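# Untangle wires and sort them into bins by colour

## Task

Separate the tangled wires and put each colour into its own bin so that no wire stays snagged on or wrapped around a wire of a different colour. Every wire has to lie on the floor of its bin. A short end or loop may poke over the rim, but it must not droop more than about a finger's width down the outside, and it must not reach into a bin holding another colour. If any part of any wire hangs over the table edge, the task fails. Tugging or squeezing two wires hard against each other may also fail it.

## Robot and tools

Robot: two arms, left_arm and right_arm, each with a two-finger gripper and a wrist camera. In the scene frame the origin sits at table-top height, halfway between the nominal arm bases. +x points out over the table, +z points up, and left_arm is on the +y side. The image sides do not follow the arm names. Calibrated bases: left_arm at (-0.015, +0.340, 0) m, quat_wxyz (+1.000, 0, 0, +0.017); right_arm at (-0.024, -0.237, 0) m, quat_wxyz (+1.000, 0, 0, -0.006). A camera stand stands behind the arms. Loose objects may occasionally get nudged by something else.

Gripper: the fingers point along the gripper's +z and spread along its y. end_effector_position is the spot between the pads, about 1 cm behind the tips. Results give positions in metres and orientations as quat_wxyz, both in the scene frame. Expect errors of a few cm, larger at long reach. Friction and gravity can leave a resting gripper a few cm off its command in free air, so that gap alone does not mean contact.

The 14-number row: both arms always appear in it. The order is dx, dy, dz, rx, ry, rz, opening for left_arm, then the same seven for right_arm. Every number lies in [-1, 1]. The pose numbers are offsets along the scene axes, measured from the arm's current Hand target, not from the live gripper pose. 1.0 equals 0.6 m of travel or 180 degrees of turn. rx, ry, rz together form one rotation vector, applied about the Hand target's position. If dx, dy, dz together are longer than 1.0, they may be scaled down along their direction. Opening is absolute: +1 is fully open (0.094 m) and -1 is closed. Sending 0 in all six pose slots re-requests the current Hand target. Any 0 you send for opening is a real command, so resend the current opening to leave a gripper unchanged.

execute_actions(actions, cameras): actions is a list of actions. Each action is a table of up to 15 rows, one per 1/30 s step. A short table repeats its last row to fill the 15 steps. All rows within an action count from the Hand target at the start of that action, so sending the same offset again moves the arm further. cameras is a list of names, ["all"], or []. If omitted, you get every camera for an empty actions list and none otherwise. An unknown camera name voids the call. An empty list returns the full state, including fields that are normally omitted.

move(target, speed, blend, opening_speed, grip_force, blocking, cameras): drives each gripper in a straight line toward its target. target is one 14-number row or a list of up to 15 rows. Every row is an offset from the same starting Hand targets, not from the row before it. speed is the top speed in m/s, from 0.002 to 2.9, default 0.25; turning is capped at twice that value in rad/s. It can be one number or one per target. blend is in m and rounds off corners between listed targets; 0 stops at each target. opening_speed is how fast the commanded opening changes, in units per second on the -1..+1 scale, at least 0.2. grip_force is newtons per pad, 10 to 50, given once or per arm. It stays in effect until changed, and below 50 the fingers close slowly. blocking=false returns after about 0.5 s while the motion continues. A whole move lasts at most 10 s. The extra result line "move:" reports the outcome (done, off_target, moving, held, fault) and any limits hit (paced = the pose was clipped; held = steps were withheld). Moves do not avoid obstacles or the other arm. Grippers lag behind and overshoot more at high speed.

wait(seconds 0 to 10, cameras) lets time pass with the last commands held. stop(cameras) brakes a running move. zoom_image(camera, region [x0, y0, x1, y1] in pixels, at most 504 by 504) enlarges part of the newest image from cam_head_left, cam_head_right, cam_high, cam_left_wrist or cam_right_wrist. All of these images are 672x504. finished_scene(scene) ends the current scene and cannot be undone. Pass the current scene number. Only call it once every wire rests settled without the robot touching it.

Results: Hand target is the last commanded pose after clipping, and it is the reference for the next offsets. A gripper that stops short will get there only if it is commanded again, even with all zeros, or given the missing distance as an offset. On every control step, the commanded orientation is clipped to within 40 degrees of the measured one. grip_measured uses the opening scale. With nothing in the grip it reads up to about 2.5 mm too wide. On a thin or round wire it reads well below the real width, and the force jumps to the limit about 0.06 to 0.11 below first contact. To release, command an opening well above grip_measured. Joint velocities show "within noise" when the arm is still. Joint torques include gravity and have offsets; numbers 1 to 3 wrap at ±28 N m. Joint ranges (rad): waist -2.618..3.054, shoulder 0..3.142, elbow 0..3.142 (straight at 2.901), wrist pitch and yaw -1.571..1.571, wrist roll -2.094..2.094.

Avoid: gripper-to-gripper contact, and closing a gripper on the other arm's fingers; both can end the scene. Do not strike the table or bins hard, and do not release wires while they are moving or drop them from a height. Nothing may end up off the table. Avoid sustained pressing, since an arm blocked by an obstacle keeps pushing until you command it back past its gripper. Avoid strain on the wrist-camera cables and paths that pass close to an arm's own base. Motors heat up when holding loads, when the arm is stretched out, or when it pushes against something. A MOTOR HOT line appears at 75 °C. At 90 °C that arm folds up and stays idle for the rest of the scene. Pull wires apart gently and keep the two wires from being squeezed together.

Each tool is called after "Call:" as name(argument=value, ...) on one line, values as JSON.

## Session

Call:
execute_actions(actions=[])

Scene clock: 0.00 s.
left_arm: end_effector_position=(+0.3006, +0.2434, +0.1562) grip_measured=+1.000 end_effector_quat_wxyz=(+0.234, +0.126, +0.943, -0.201) | right_arm: end_effector_position=(+0.3749, -0.1187, +0.1643) grip_measured=+1.000 end_effector_quat_wxyz=(+0.155, -0.020, +0.987, +0.027)
Joint positions: left_arm=[-0.109 1.348 1.062 -0.804 0.421 0.087 0.094] | right_arm=[0.313 1.832 1.706 -1.131 0.034 0.256 0.094]
Joint velocities: within noise
Joint torques (N m): no reading
Motor temperatures (°C): left_arm=[33 34 42 32 31 33 34] | right_arm=[32 32 38 36 34 32 33]
Heat: left arm: 42 °C; right arm: 38 °C.
Hand target: left_arm +0.3003, +0.2423, +0.1594; +0.237, +0.129, +0.941, -0.204 | right_arm +0.3761, -0.1186, +0.1707; +0.163, -0.020, +0.986, +0.028
Tool commands: left_gripper/opening=+1.0 right_gripper/opening=+1.0

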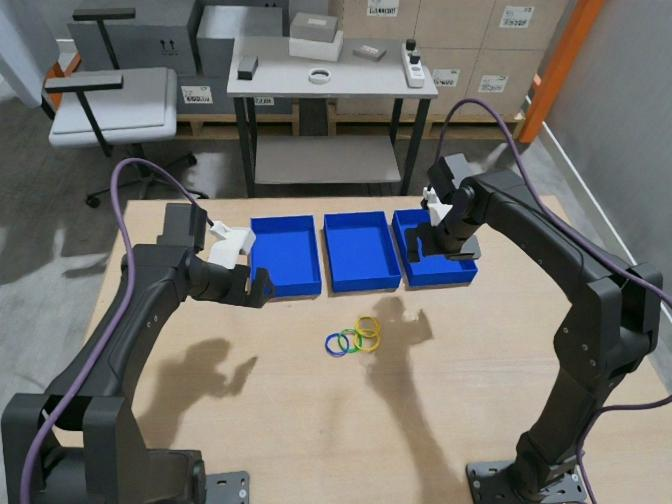

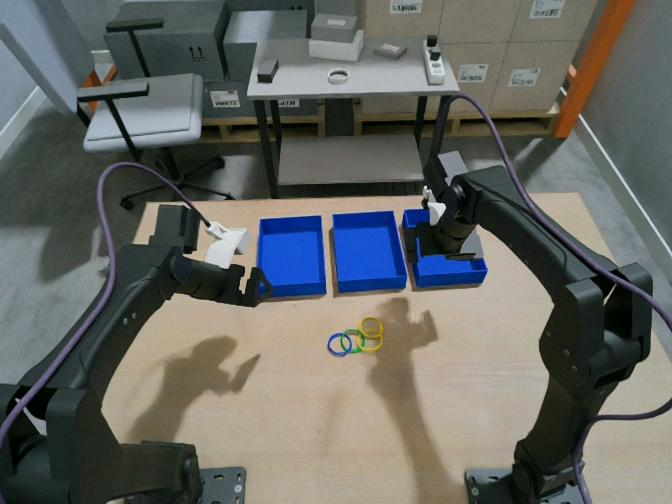

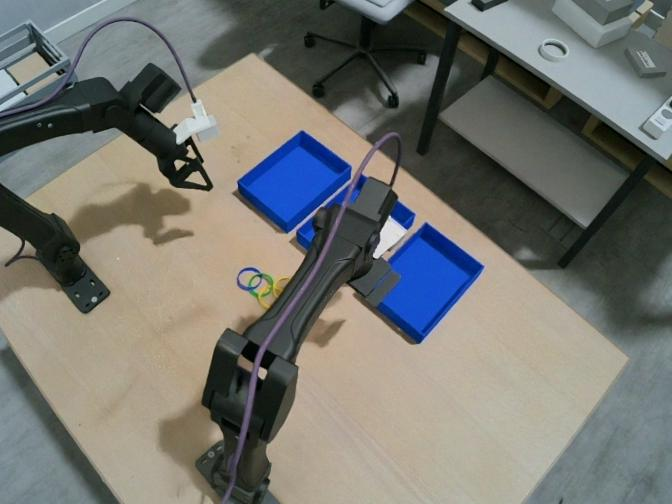

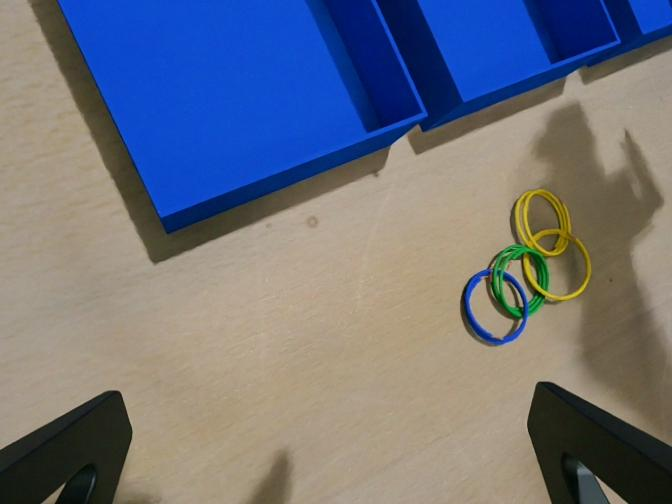

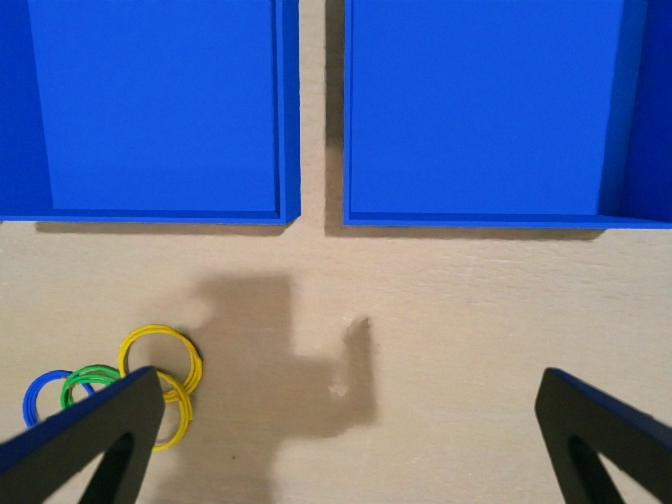

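Call:
zoom_image(camera="cam_left_wrist", region=[440, 170, 620, 365])

Call:
zoom_image(camera="cam_head_left", region=[310, 300, 400, 370])

Call:
zoom_image(camera="cam_right_wrist", region=[10, 300, 230, 470])

Scaled by 2.585 from the camera's 672x504 image, which has a finer 960x720 frame.

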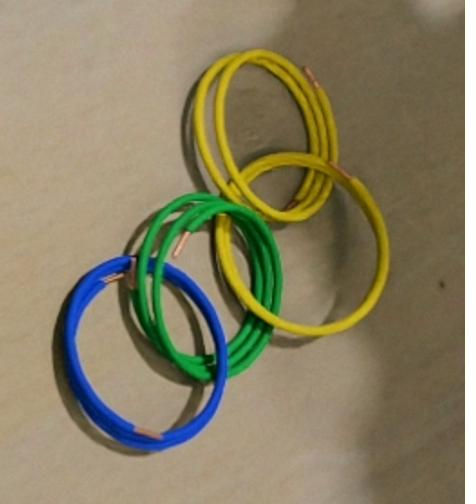

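Scaled by 5.600 from the camera's 672x504 image, which has a finer 960x720 frame.

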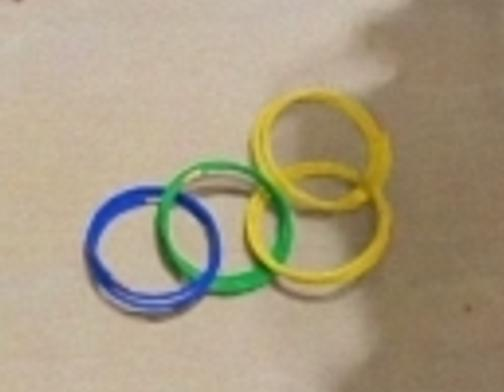

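Scaled by 2.291 from the camera's 672x504 image, which has a finer 960x720 frame.

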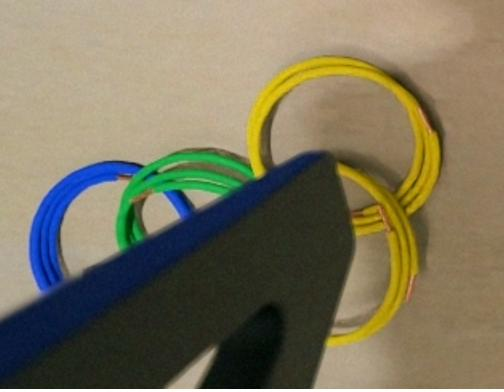

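Call:
move(target=[-0.017,-0.337,0.018,0.115,0.055,0.1,1,-0.21,-0.3,0.13,0,0,0,1], cameras=["all"])

Call:
zoom_image(camera="cam_left_wrist", region=[180, 150, 480, 450])

Call:
zoom_image(camera="cam_high", region=[200, 230, 340, 350])

Scene clock: 38.87 s.
left_arm: end_effector_position=(+0.2862, +0.0366, +0.1719) grip_measured=+1.000 end_effector_quat_wxyz=(+0.157, +0.011, +0.987, -0.017) | right_arm: end_effector_position=(+0.2488, -0.3000, +0.2354) grip_measured=+1.000 end_effector_quat_wxyz=(+0.144, -0.016, +0.989, +0.027)
Joint positions: left_arm=[-0.917 1.967 1.924 -1.295 -0.218 -0.835 0.094] | right_arm=[-0.312 1.428 1.578 -1.465 -0.146 -0.337 0.094]
Joint torques (N m): left_arm=[0.43 -8.75 7.36 0.39 -0.25 -0.13] | right_arm=[-0.36 -5.2 8.5 0.67 -0.33 -0.07]
Motor temperatures (°C): left_arm=[33 37 46 34 32 33 34] | right_arm=[32 38 42 36 34 32 33]
Heat: left arm: 46 °C; right arm: 42 °C.
Hand target: left_arm +0.2901, +0.0402, +0.1703; +0.158, +0.003, +0.987, -0.004 | right_arm +0.2501, -0.2986, +0.2487; +0.164, -0.020, +0.986, +0.028
Off the commanded pose: left_arm 0.006 m, 2 deg | right_arm 0.013 m, 2 deg.
move: off_target (right_arm)

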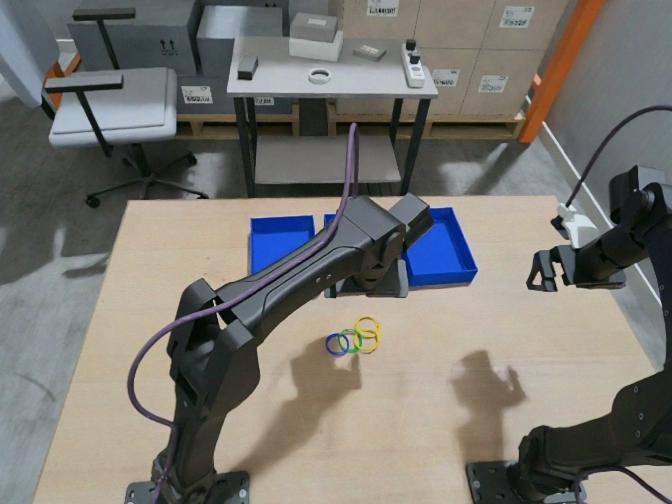

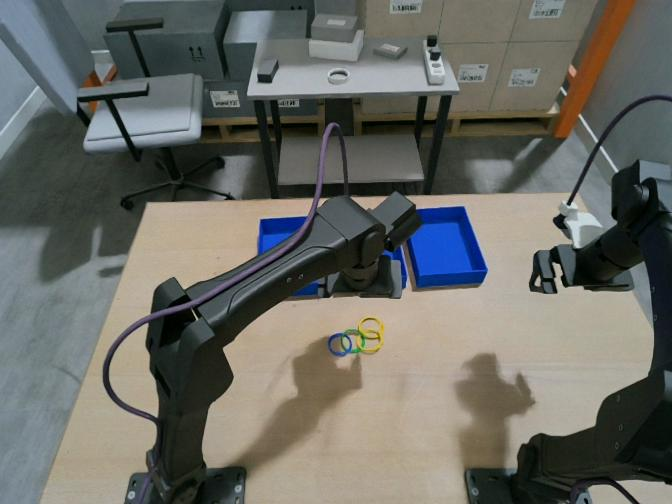

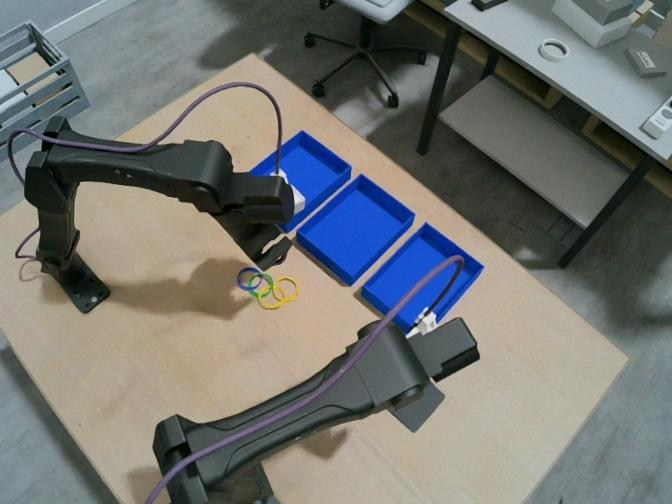

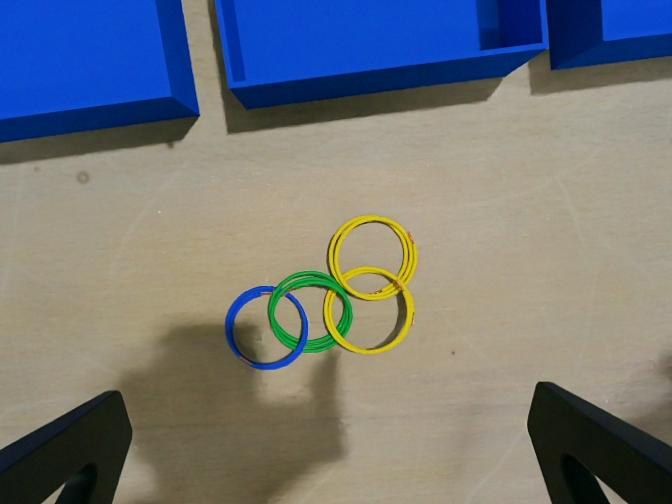

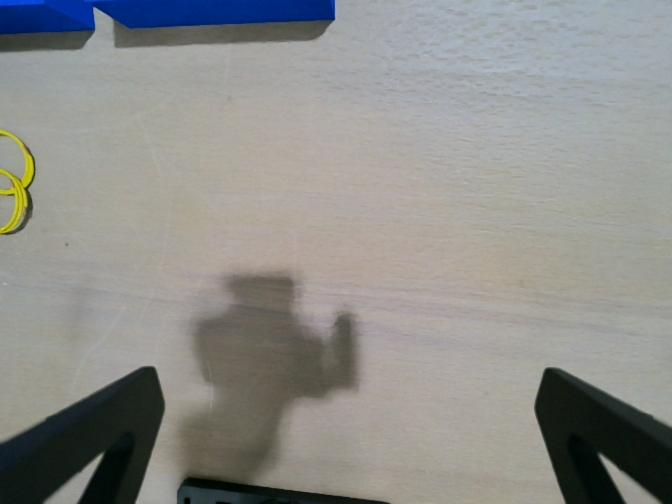

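Scaled by 1.680 from the camera's 672x504 image, which has a finer 960x720 frame.

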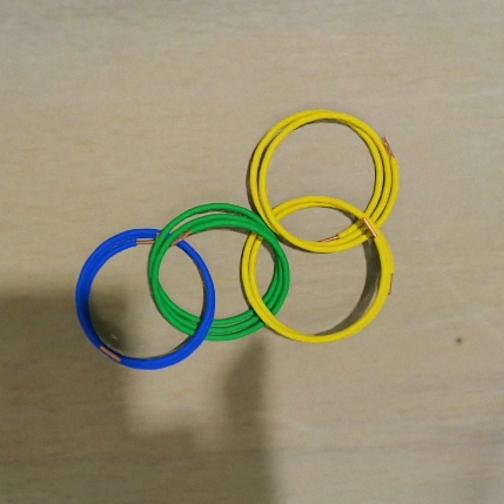

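Scaled by 3.600 from the camera's 672x504 image, which has a finer 960x720 frame.

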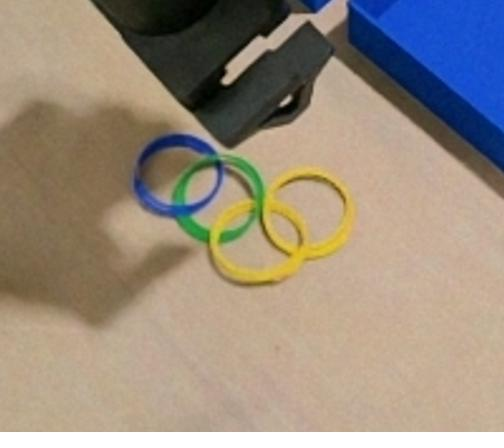

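Call:
zoom_image(camera="cam_left_wrist", region=[215, 260, 325, 380])

Call:
zoom_image(camera="cam_left_wrist", region=[260, 205, 425, 365])

Call:
move(target=[-0.1,-0.05,-0.12,0,0,0,1,0,0,0,0,0,0,1], cameras=["cam_left_wrist","cam_high"])

Call:
zoom_image(camera="cam_left_wrist", region=[180, 100, 480, 350])

Scaled by 4.200 from the camera's 672x504 image, which has a finer 960x720 frame.

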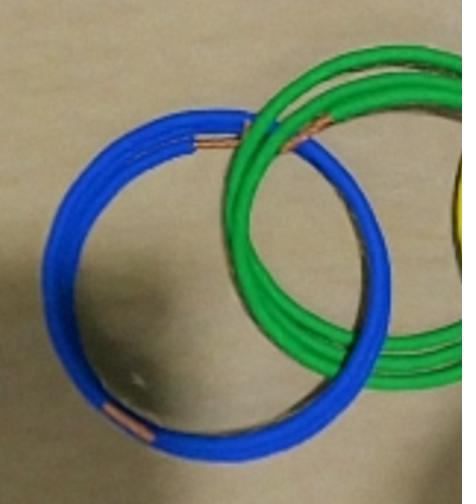

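Scaled by 3.055 from the camera's 672x504 image, which has a finer 960x720 frame.

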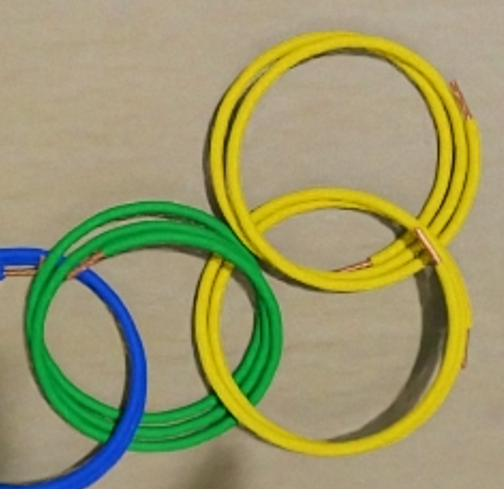

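Scene clock: 50.87 s.
left_arm: end_effector_position=(+0.2246, +0.0074, +0.0938) grip_measured=+1.000 end_effector_quat_wxyz=(+0.143, +0.014, +0.990, +0.000) | right_arm: end_effector_position=(+0.2489, -0.3000, +0.2354) grip_measured=+1.000 end_effector_quat_wxyz=(+0.144, -0.017, +0.989, +0.027)
Joint positions: left_arm=[-1.091 1.962 1.617 -1.078 -0.247 -1.01 0.094] | right_arm=[-0.312 1.428 1.578 -1.465 -0.146 -0.338 0.094]
Joint torques (N m): left_arm=[0.57 -11.82 4.7 0.59 -0.32 -0.08] | right_arm=[-0.36 -5.22 8.51 0.67 -0.34 -0.08]
Heat: left arm: 47 °C; right arm: 44 °C.
Hand target: left_arm +0.2300, +0.0101, +0.0983; +0.158, +0.003, +0.987, -0.004 | right_arm +0.2501, -0.2985, +0.2487; +0.164, -0.020, +0.986, +0.028
Off the commanded pose: left_arm 0.008 m, 2 deg | right_arm 0.013 m, 2 deg.
move: off_target (right_arm)
Images, in order (width x height): cam_high 672x504, cam_left_wrist 672x504.

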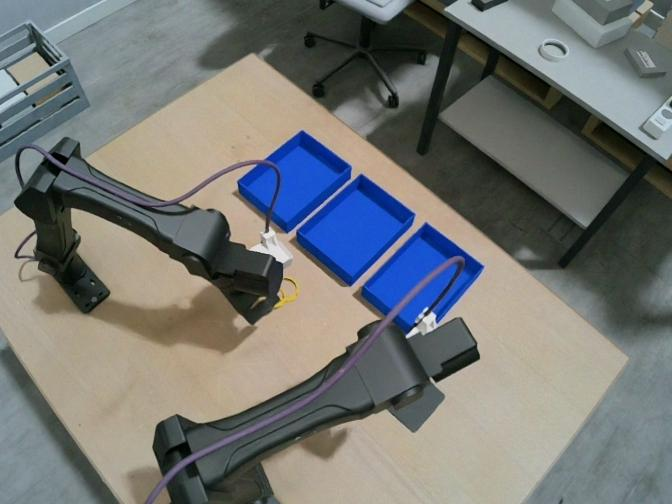

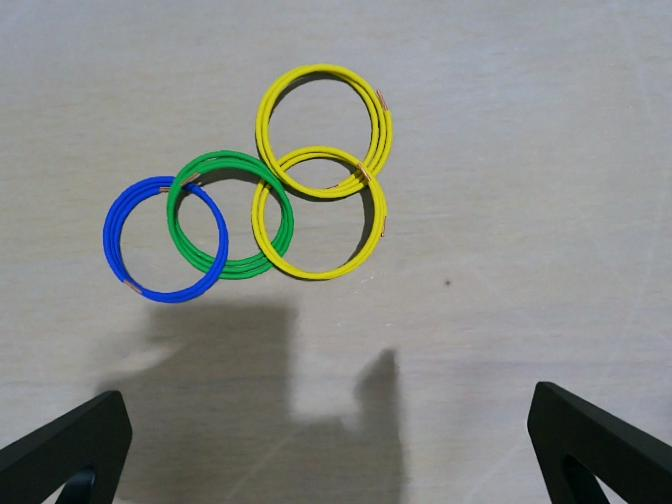

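Scaled by 1.680 from the camera's 672x504 image, which has a finer 960x720 frame.

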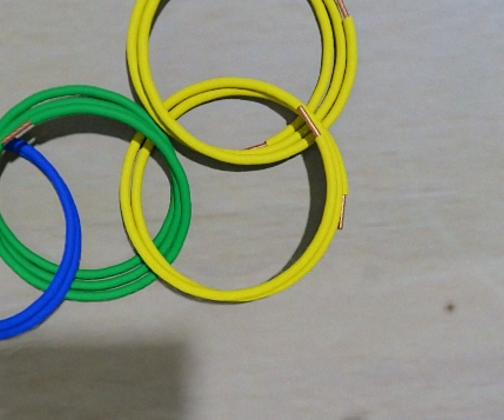

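Call:
zoom_image(camera="cam_left_wrist", region=[95, 140, 245, 310])

Call:
zoom_image(camera="cam_left_wrist", region=[225, 140, 325, 290])

Call:
zoom_image(camera="cam_left_wrist", region=[230, 50, 400, 220])

Scaled by 2.965 from the camera's 672x504 image, which has a finer 960x720 frame.

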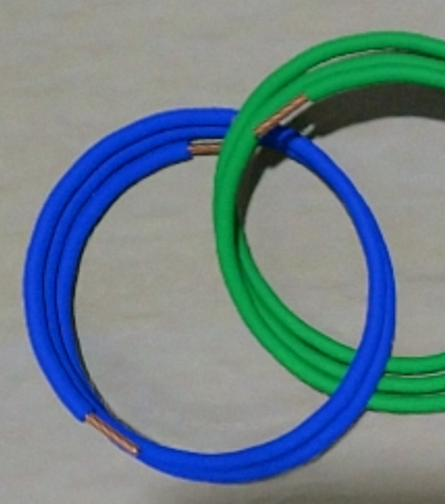

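Scaled by 3.360 from the camera's 672x504 image, which has a finer 960x720 frame.

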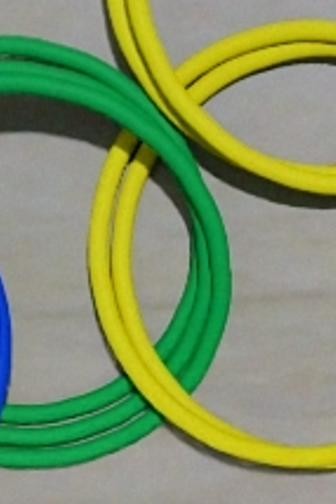

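Scaled by 2.965 from the camera's 672x504 image, which has a finer 960x720 frame.

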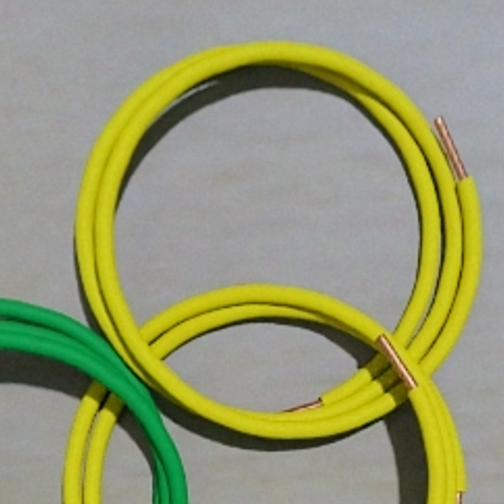

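Call:
move(target=[0.033,0.14,-0.075,0,0,0,-0.45,0,0,0,0,0,0,1], cameras=["cam_left_wrist","cam_high","cam_head_left"])

Call:
zoom_image(camera="cam_left_wrist", region=[180, 150, 520, 504])

Scene clock: 153.13 s.
left_arm: end_effector_position=(+0.2481, +0.0943, +0.0488) grip_measured=-0.447 end_effector_quat_wxyz=(+0.146, +0.001, +0.989, +0.003) | right_arm: end_effector_position=(+0.2489, -0.3000, +0.2354) grip_measured=+1.000 end_effector_quat_wxyz=(+0.144, -0.017, +0.989, +0.027)
Joint positions: left_arm=[-0.9 1.78 1.19 -0.792 -0.226 -0.843 0.026] | right_arm=[-0.312 1.428 1.578 -1.465 -0.146 -0.338 0.094]
Joint torques (N m): left_arm=[-0.25 -10.24 4.46 0.73 -0.11 0.01] | right_arm=[-0.36 -5.22 8.51 0.67 -0.33 -0.08]
Motor temperatures (°C): left_arm=[33 45 44 33 32 33 34] | right_arm=[32 36 48 36 34 32 33]
Heat: left arm: 45 °C; right arm: 48 °C.
Hand target: left_arm +0.2498, +0.0941, +0.0532; +0.157, +0.003, +0.988, -0.004 | right_arm +0.2501, -0.2985, +0.2487; +0.164, -0.020, +0.986, +0.028
Off the commanded pose: left_arm 0.005 m, 2 deg | right_arm 0.013 m, 2 deg.
move: off_target (right_arm)
Images, in order (width x height): cam_head_left 672x504, cam_high 672x504, cam_left_wrist 672x504.

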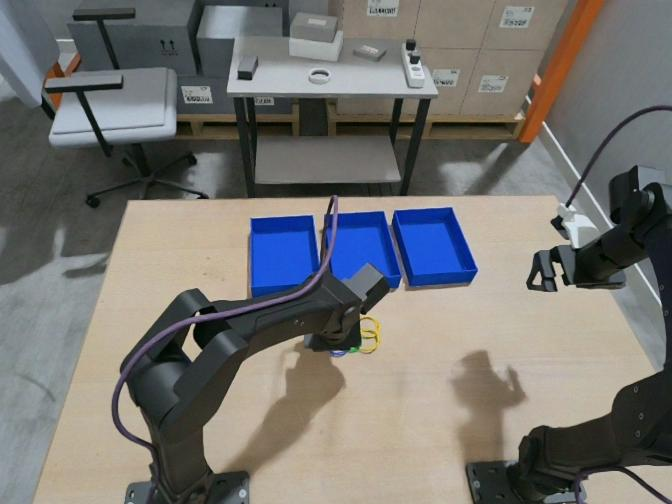

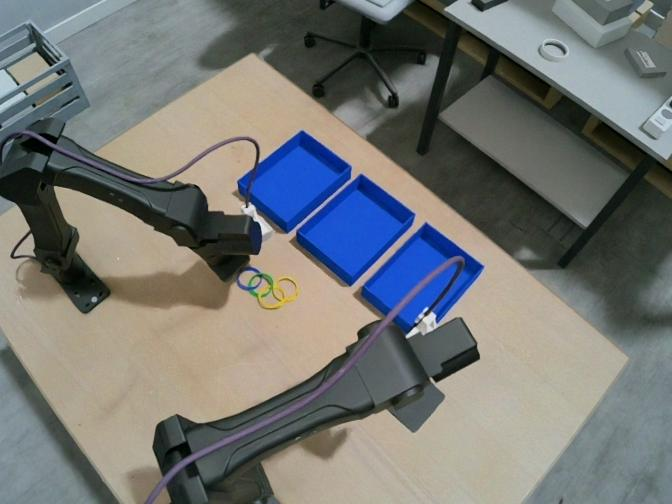

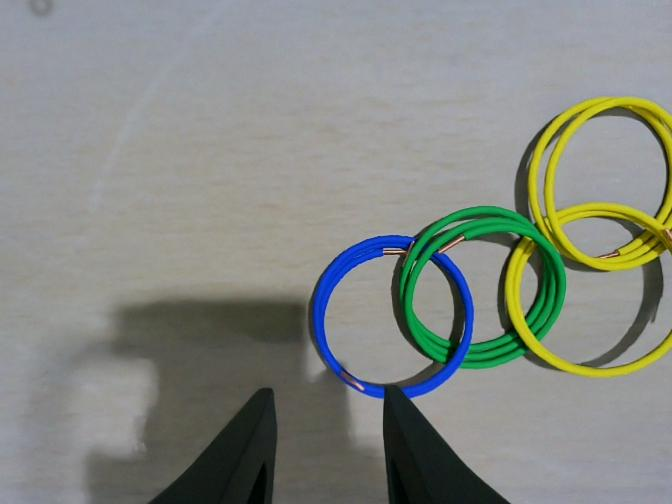

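Scaled by 1.424 from the camera's 672x504 image, which has a finer 960x720 frame.

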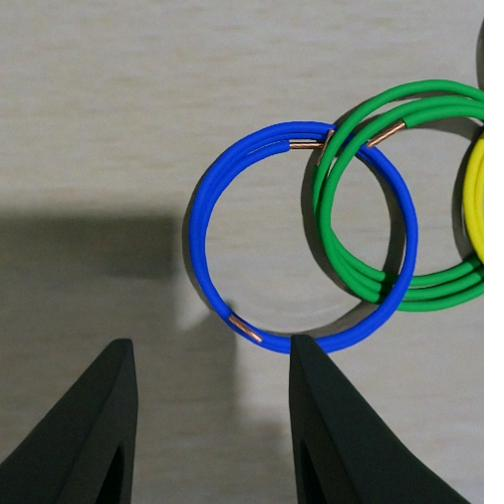

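Call:
move(target=[[0.007,0.003,-0.04,0,0,0,-0.6,0,0,0,0,0,0,1],[0.007,0.003,-0.061,0,0,0,-0.6,0,0,0,0,0,0,1]], speed=0.1, cameras=["cam_left_wrist"])

Call:
zoom_image(camera="cam_left_wrist", region=[180, 150, 520, 504])

Scene clock: 172.87 s.
left_arm: end_effector_position=(+0.2509, +0.0929, +0.0220) grip_measured=-0.597 end_effector_quat_wxyz=(+0.155, +0.003, +0.988, -0.009) | right_arm: end_effector_position=(+0.2489, -0.3000, +0.2354) grip_measured=+1.000 end_effector_quat_wxyz=(+0.144, -0.017, +0.989, +0.027)
Joint positions: left_arm=[-0.895 1.806 1.102 -0.645 -0.221 -0.829 0.019] | right_arm=[-0.312 1.428 1.578 -1.465 -0.146 -0.338 0.094]
Joint torques (N m): left_arm=[0.59 -7.61 4.6 0.8 -0.13 0.08] | right_arm=[-0.36 -5.2 8.51 0.67 -0.33 -0.08]
Heat: left arm: 48 °C; right arm: 48 °C.
Hand target: left_arm +0.2540, +0.0959, +0.0167; +0.157, +0.003, +0.988, -0.004 | right_arm +0.2501, -0.2985, +0.2487; +0.164, -0.020, +0.986, +0.028
Off the commanded pose: left_arm 0.007 m, 1 deg | right_arm 0.013 m, 2 deg.
move: off_target (right_arm)
Images, in order (width x height): cam_left_wrist 672x504.

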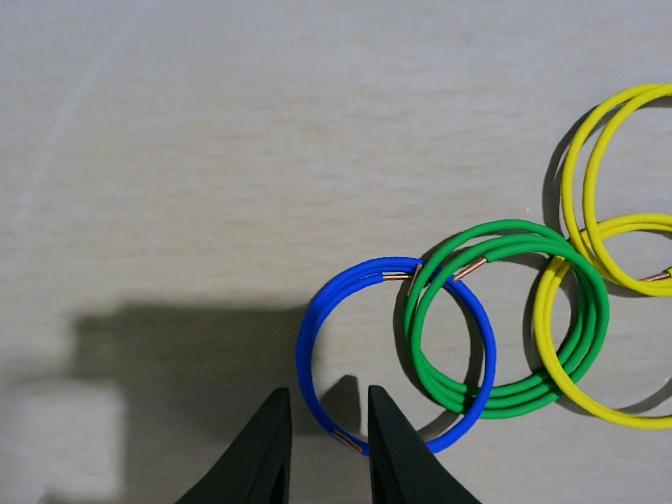

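Scaled by 1.424 from the camera's 672x504 image, which has a finer 960x720 frame.

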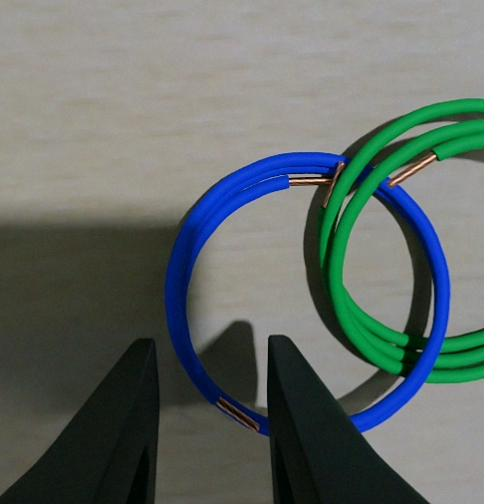

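Call:
move(target=[[0.0,0.008,-0.02,0,0,0,-0.6,0,0,0,0,0,0,1],[0,0.008,-0.02,0,0,0,-0.98,0,0,0,0,0,0,1]], speed=0.06, opening_speed=0.3, grip_force=[15,15], cameras=["cam_left_wrist"])

Call:
zoom_image(camera="cam_left_wrist", region=[180, 200, 520, 504])

Scene clock: 188.47 s.
left_arm: end_effector_position=(+0.2520, +0.0967, +0.0117) grip_measured=-0.933 end_effector_quat_wxyz=(+0.157, +0.003, +0.988, -0.011) | right_arm: end_effector_position=(+0.2489, -0.3000, +0.2354) grip_measured=+1.000 end_effector_quat_wxyz=(+0.144, -0.017, +0.989, +0.027)
Joint positions: left_arm=[-0.885 1.814 1.063 -0.591 -0.22 -0.82 0.003] | right_arm=[-0.312 1.428 1.578 -1.465 -0.146 -0.338 0.094]
Joint torques (N m): left_arm=[0.73 -7.28 4.51 0.8 -0.22 0.04] | right_arm=[-0.35 -5.2 8.5 0.67 -0.33 -0.08]
Heat: left arm: 46 °C; right arm: 48 °C.
Hand target: left_arm +0.2541, +0.1007, +0.0047; +0.158, +0.003, +0.987, -0.004 | right_arm +0.2501, -0.2985, +0.2487; +0.164, -0.020, +0.986, +0.028
Off the commanded pose: left_arm 0.008 m, 1 deg | right_arm 0.013 m, 2 deg.
grip_force (N): 15, 15
move: off_target (right_arm)
Images, in order (width x height): cam_left_wrist 672x504.

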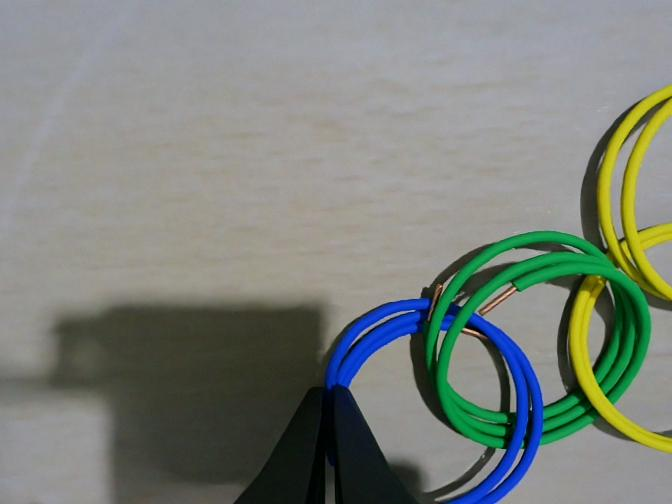

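Scaled by 1.482 from the camera's 672x504 image, which has a finer 960x720 frame.

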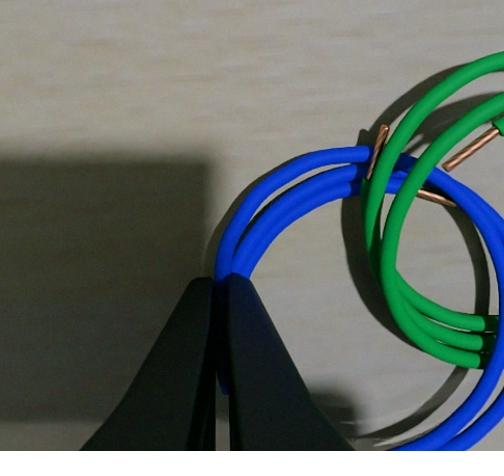

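Call:
move(target=[[0.0,0.0,0.06,0,0,0,-0.98,0,0,0,0,0,0,1],[0,0.0,0.2,0,0,0,-0.98,0,0,0,0,0,0,1]], speed=0.06, cameras=["all"])

Call:
zoom_image(camera="cam_left_wrist", region=[180, 100, 600, 504])

Call:
zoom_image(camera="cam_high", region=[180, 200, 340, 320])

Scene clock: 201.87 s.
left_arm: end_effector_position=(+0.2506, +0.0982, +0.1123) grip_measured=-0.934 end_effector_quat_wxyz=(+0.147, +0.005, +0.989, -0.001) | right_arm: end_effector_position=(+0.2489, -0.3000, +0.2354) grip_measured=+1.000 end_effector_quat_wxyz=(+0.144, -0.017, +0.989, +0.027)
Joint positions: left_arm=[-0.885 1.713 1.368 -1.026 -0.219 -0.819 0.003] | right_arm=[-0.312 1.428 1.578 -1.465 -0.146 -0.338 0.094]
Joint torques (N m): left_arm=[0.5 -9.78 7.51 0.33 -0.16 0.03] | right_arm=[-0.35 -5.2 8.51 0.67 -0.33 -0.08]
Heat: left arm: 46 °C; right arm: 49 °C.
Hand target: left_arm +0.2541, +0.1007, +0.1247; +0.158, +0.003, +0.987, -0.004 | right_arm +0.2501, -0.2985, +0.2487; +0.164, -0.020, +0.986, +0.028
Off the commanded pose: left_arm 0.013 m, 1 deg | right_arm 0.013 m, 2 deg.
grip_force (N): 15, 15
move: off_target (left_arm, right_arm)

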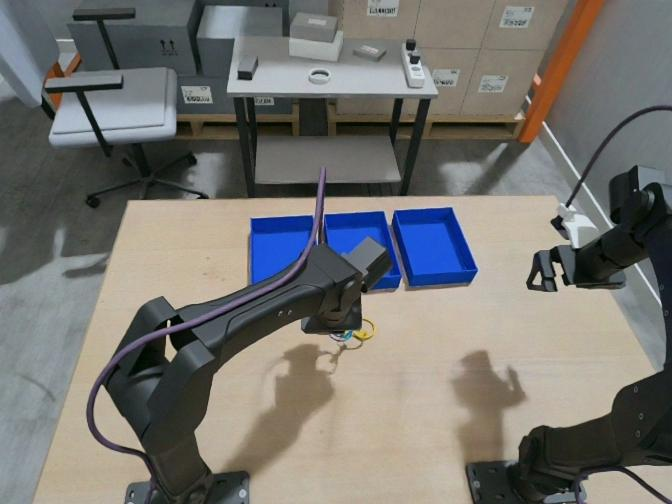

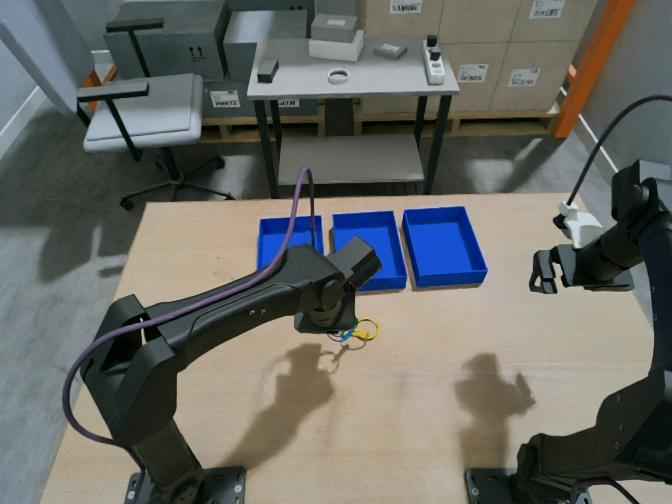

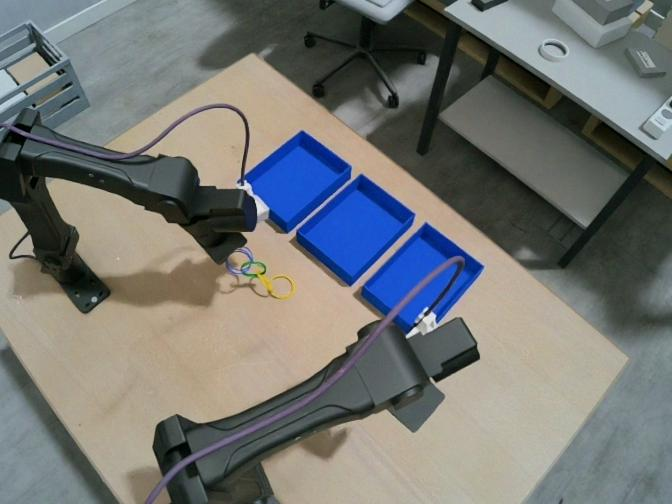

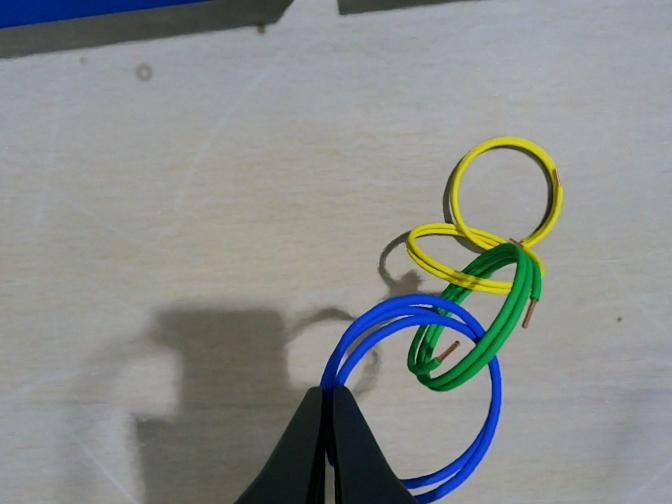

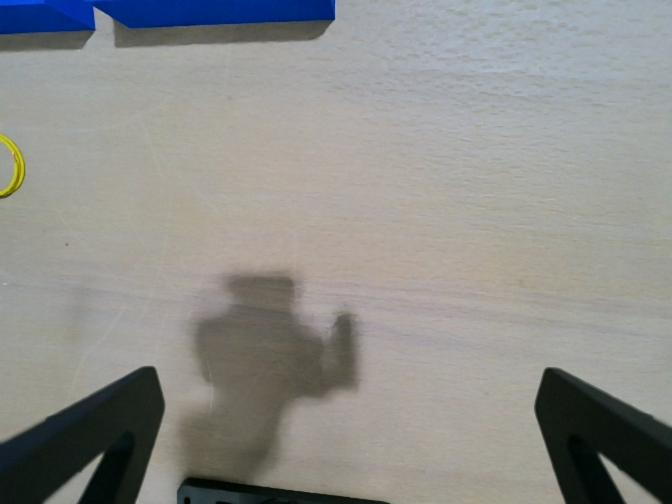

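Scaled by 1.200 from the camera's 672x504 image, which has a finer 960x720 frame.

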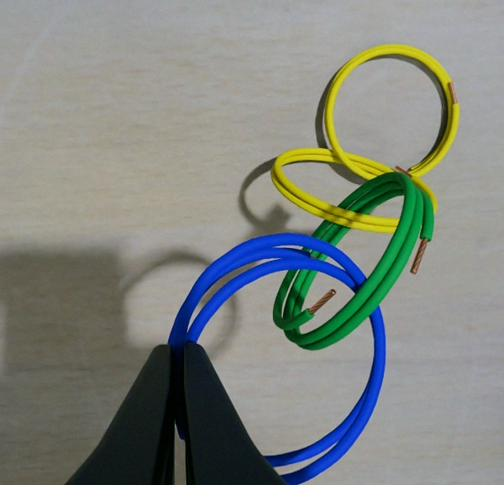

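Scaled by 3.150 from the camera's 672x504 image, which has a finer 960x720 frame.

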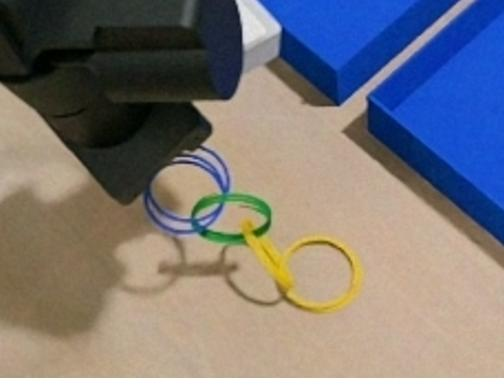

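Call:
move(target=[[0.0,0.0,-0.185,0,0,0,-0.98,0,0,0,0,0,0,1],[0,0,-0.2,0,0,0,-0.98,0,0,0,0,0,0,1],[0,0,-0.2,0,0,0,-0.6,0,0,0,0,0,0,1],[0,0,-0.02,0,0,0,-0.6,0,0,0,0,0,0,1]], speed=0.08, cameras=["cam_left_wrist","cam_high"])

Call:
zoom_image(camera="cam_left_wrist", region=[270, 150, 600, 454])

Scene clock: 281.00 s.
left_arm: end_effector_position=(+0.2506, +0.0980, +0.1015) grip_measured=-0.603 end_effector_quat_wxyz=(+0.149, +0.005, +0.989, -0.002) | right_arm: end_effector_position=(+0.2489, -0.3000, +0.2354) grip_measured=+1.000 end_effector_quat_wxyz=(+0.144, -0.017, +0.989, +0.027)
Joint positions: left_arm=[-0.885 1.715 1.327 -0.978 -0.219 -0.819 0.019] | right_arm=[-0.312 1.428 1.578 -1.465 -0.146 -0.338 0.094]
Joint torques (N m): left_arm=[0.51 -9.59 6.94 0.41 -0.15 0.04] | right_arm=[-0.36 -5.2 8.51 0.67 -0.34 -0.08]
Motor temperatures (°C): left_arm=[33 50 48 33 32 33 35] | right_arm=[32 37 50 36 34 32 33]
Heat: left arm: 50 °C; right arm: 50 °C.
Hand target: left_arm +0.2540, +0.1007, +0.1126; +0.158, +0.003, +0.988, -0.004 | right_arm +0.2501, -0.2985, +0.2487; +0.164, -0.020, +0.986, +0.028
Off the commanded pose: left_arm 0.012 m, 1 deg | right_arm 0.013 m, 2 deg.
grip_force (N): 15, 15
move: off_target (left_arm, right_arm)
Images, in order (width x height): cam_high 672x504, cam_left_wrist 672x504.

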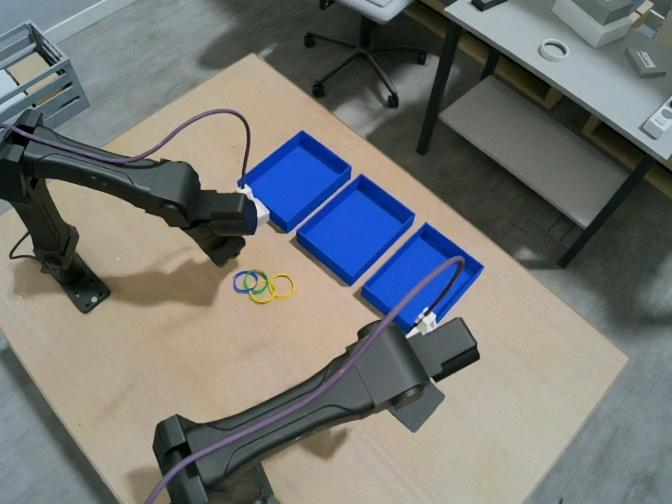

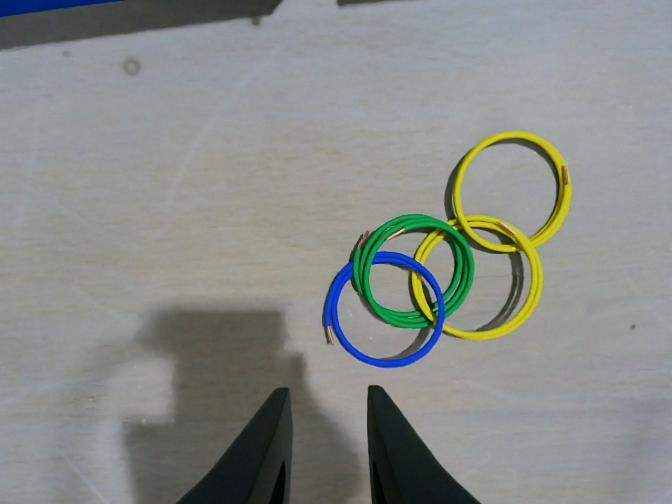

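Scaled by 1.527 from the camera's 672x504 image, which has a finer 960x720 frame.

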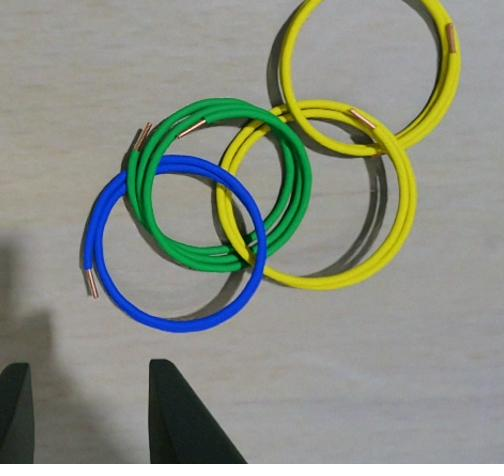

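Call:
zoom_image(camera="cam_left_wrist", region=[315, 205, 455, 375])

Call:
zoom_image(camera="cam_left_wrist", region=[400, 200, 480, 350])

Scaled by 2.965 from the camera's 672x504 image, which has a finer 960x720 frame.

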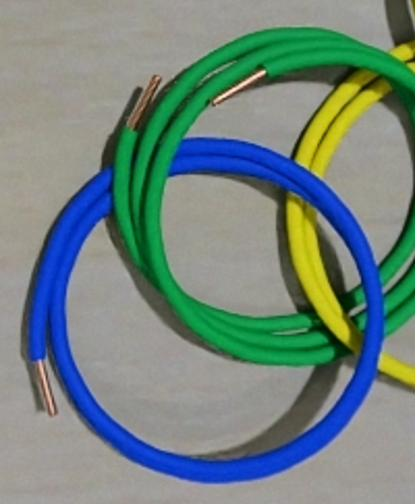

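Scaled by 3.360 from the camera's 672x504 image, which has a finer 960x720 frame.

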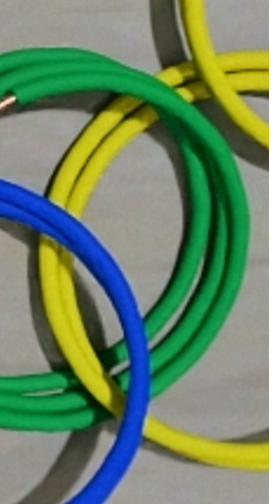

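Call:
move(target=[-0.037,0.002,-0.142,0,0,0,-0.65,0,0,0,0,0,0,1], speed=0.12, cameras=["cam_left_wrist"])

Call:
zoom_image(camera="cam_left_wrist", region=[240, 270, 440, 504])

Scene clock: 357.27 s.
left_arm: end_effector_position=(+0.2305, +0.1011, +0.0320) grip_measured=-0.647 end_effector_quat_wxyz=(+0.150, +0.006, +0.989, -0.010) | right_arm: end_effector_position=(+0.2489, -0.3000, +0.2354) grip_measured=+1.000 end_effector_quat_wxyz=(+0.144, -0.017, +0.989, +0.027)
Joint positions: left_arm=[-0.923 1.724 1.048 -0.683 -0.219 -0.853 0.017] | right_arm=[-0.312 1.428 1.578 -1.465 -0.146 -0.338 0.094]
Joint torques (N m): left_arm=[-0.55 -6.76 4.78 0.74 -0.26 -0.14] | right_arm=[-0.35 -5.22 8.5 0.67 -0.33 -0.08]
Heat: left arm: 51 °C; right arm: 51 °C.
Hand target: left_arm +0.2318, +0.1019, +0.0274; +0.158, +0.003, +0.988, -0.004 | right_arm +0.2501, -0.2985, +0.2487; +0.164, -0.020, +0.986, +0.028
Off the commanded pose: left_arm 0.005 m, 1 deg | right_arm 0.013 m, 2 deg.
grip_force (N): 15, 15
move: off_target (right_arm)
Images, in order (width x height): cam_left_wrist 672x504.

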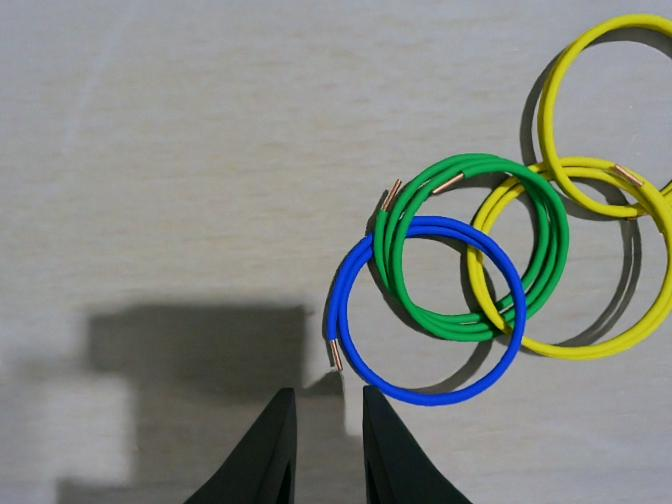

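Scaled by 2.154 from the camera's 672x504 image, which has a finer 960x720 frame.

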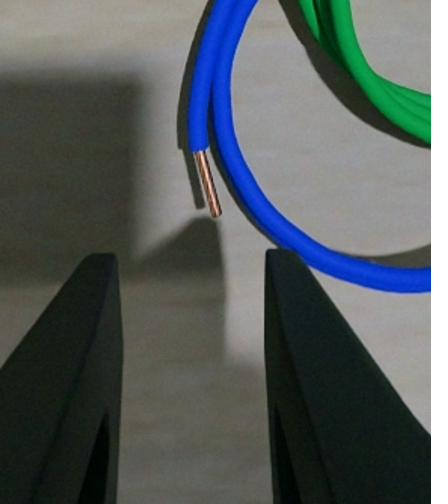

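Call:
move(target=[[-0.004,-0.001,-0.012,0,0,0.083,-0.8,0,0,0,0,0,0,1],[-0.004,-0.001,-0.027,0,0,0.083,-0.8,0,0,0,0,0,0,1]], speed=0.04, cameras=["cam_left_wrist"])

Call:
zoom_image(camera="cam_left_wrist", region=[240, 270, 440, 504])

Scene clock: 389.17 s.
left_arm: end_effector_position=(+0.2264, +0.1023, +0.0141) grip_measured=-0.797 end_effector_quat_wxyz=(+0.146, -0.123, +0.982, +0.012) | right_arm: end_effector_position=(+0.2489, -0.3000, +0.2354) grip_measured=+1.000 end_effector_quat_wxyz=(+0.144, -0.017, +0.989, +0.027)
Joint positions: left_arm=[-0.954 1.806 1.075 -0.71 -0.265 -1.151 0.01] | right_arm=[-0.312 1.428 1.578 -1.465 -0.146 -0.338 0.094]
Joint torques (N m): left_arm=[-0.61 -7.04 5.14 0.54 -0.33 -0.11] | right_arm=[-0.35 -5.2 8.5 0.67 -0.33 -0.08]
Heat: left arm: 48 °C; right arm: 51 °C.
Hand target: left_arm +0.2294, +0.1013, +0.0112; +0.157, -0.125, +0.980, +0.017 | right_arm +0.2501, -0.2985, +0.2487; +0.164, -0.020, +0.986, +0.028
Off the commanded pose: left_arm 0.004 m, 1 deg | right_arm 0.013 m, 2 deg.
grip_force (N): 15, 15
move: off_target (right_arm)
Images, in order (width x height): cam_left_wrist 672x504.

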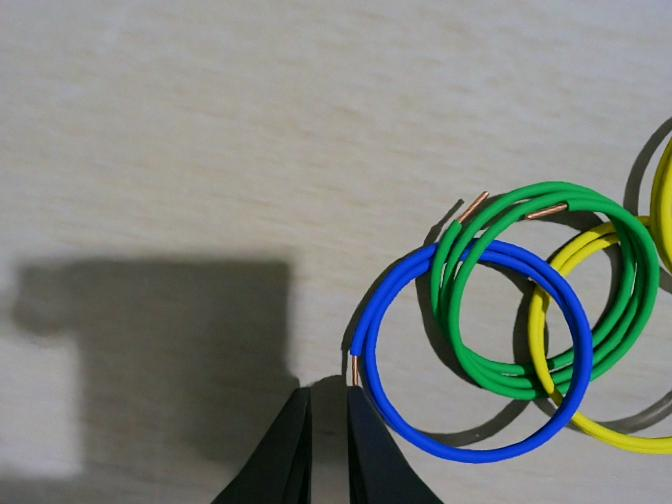

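Scaled by 2.154 from the camera's 672x504 image, which has a finer 960x720 frame.

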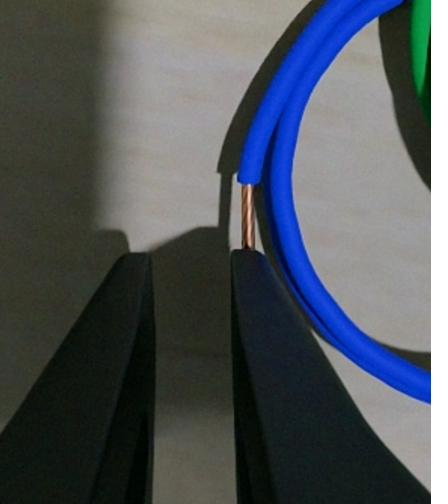

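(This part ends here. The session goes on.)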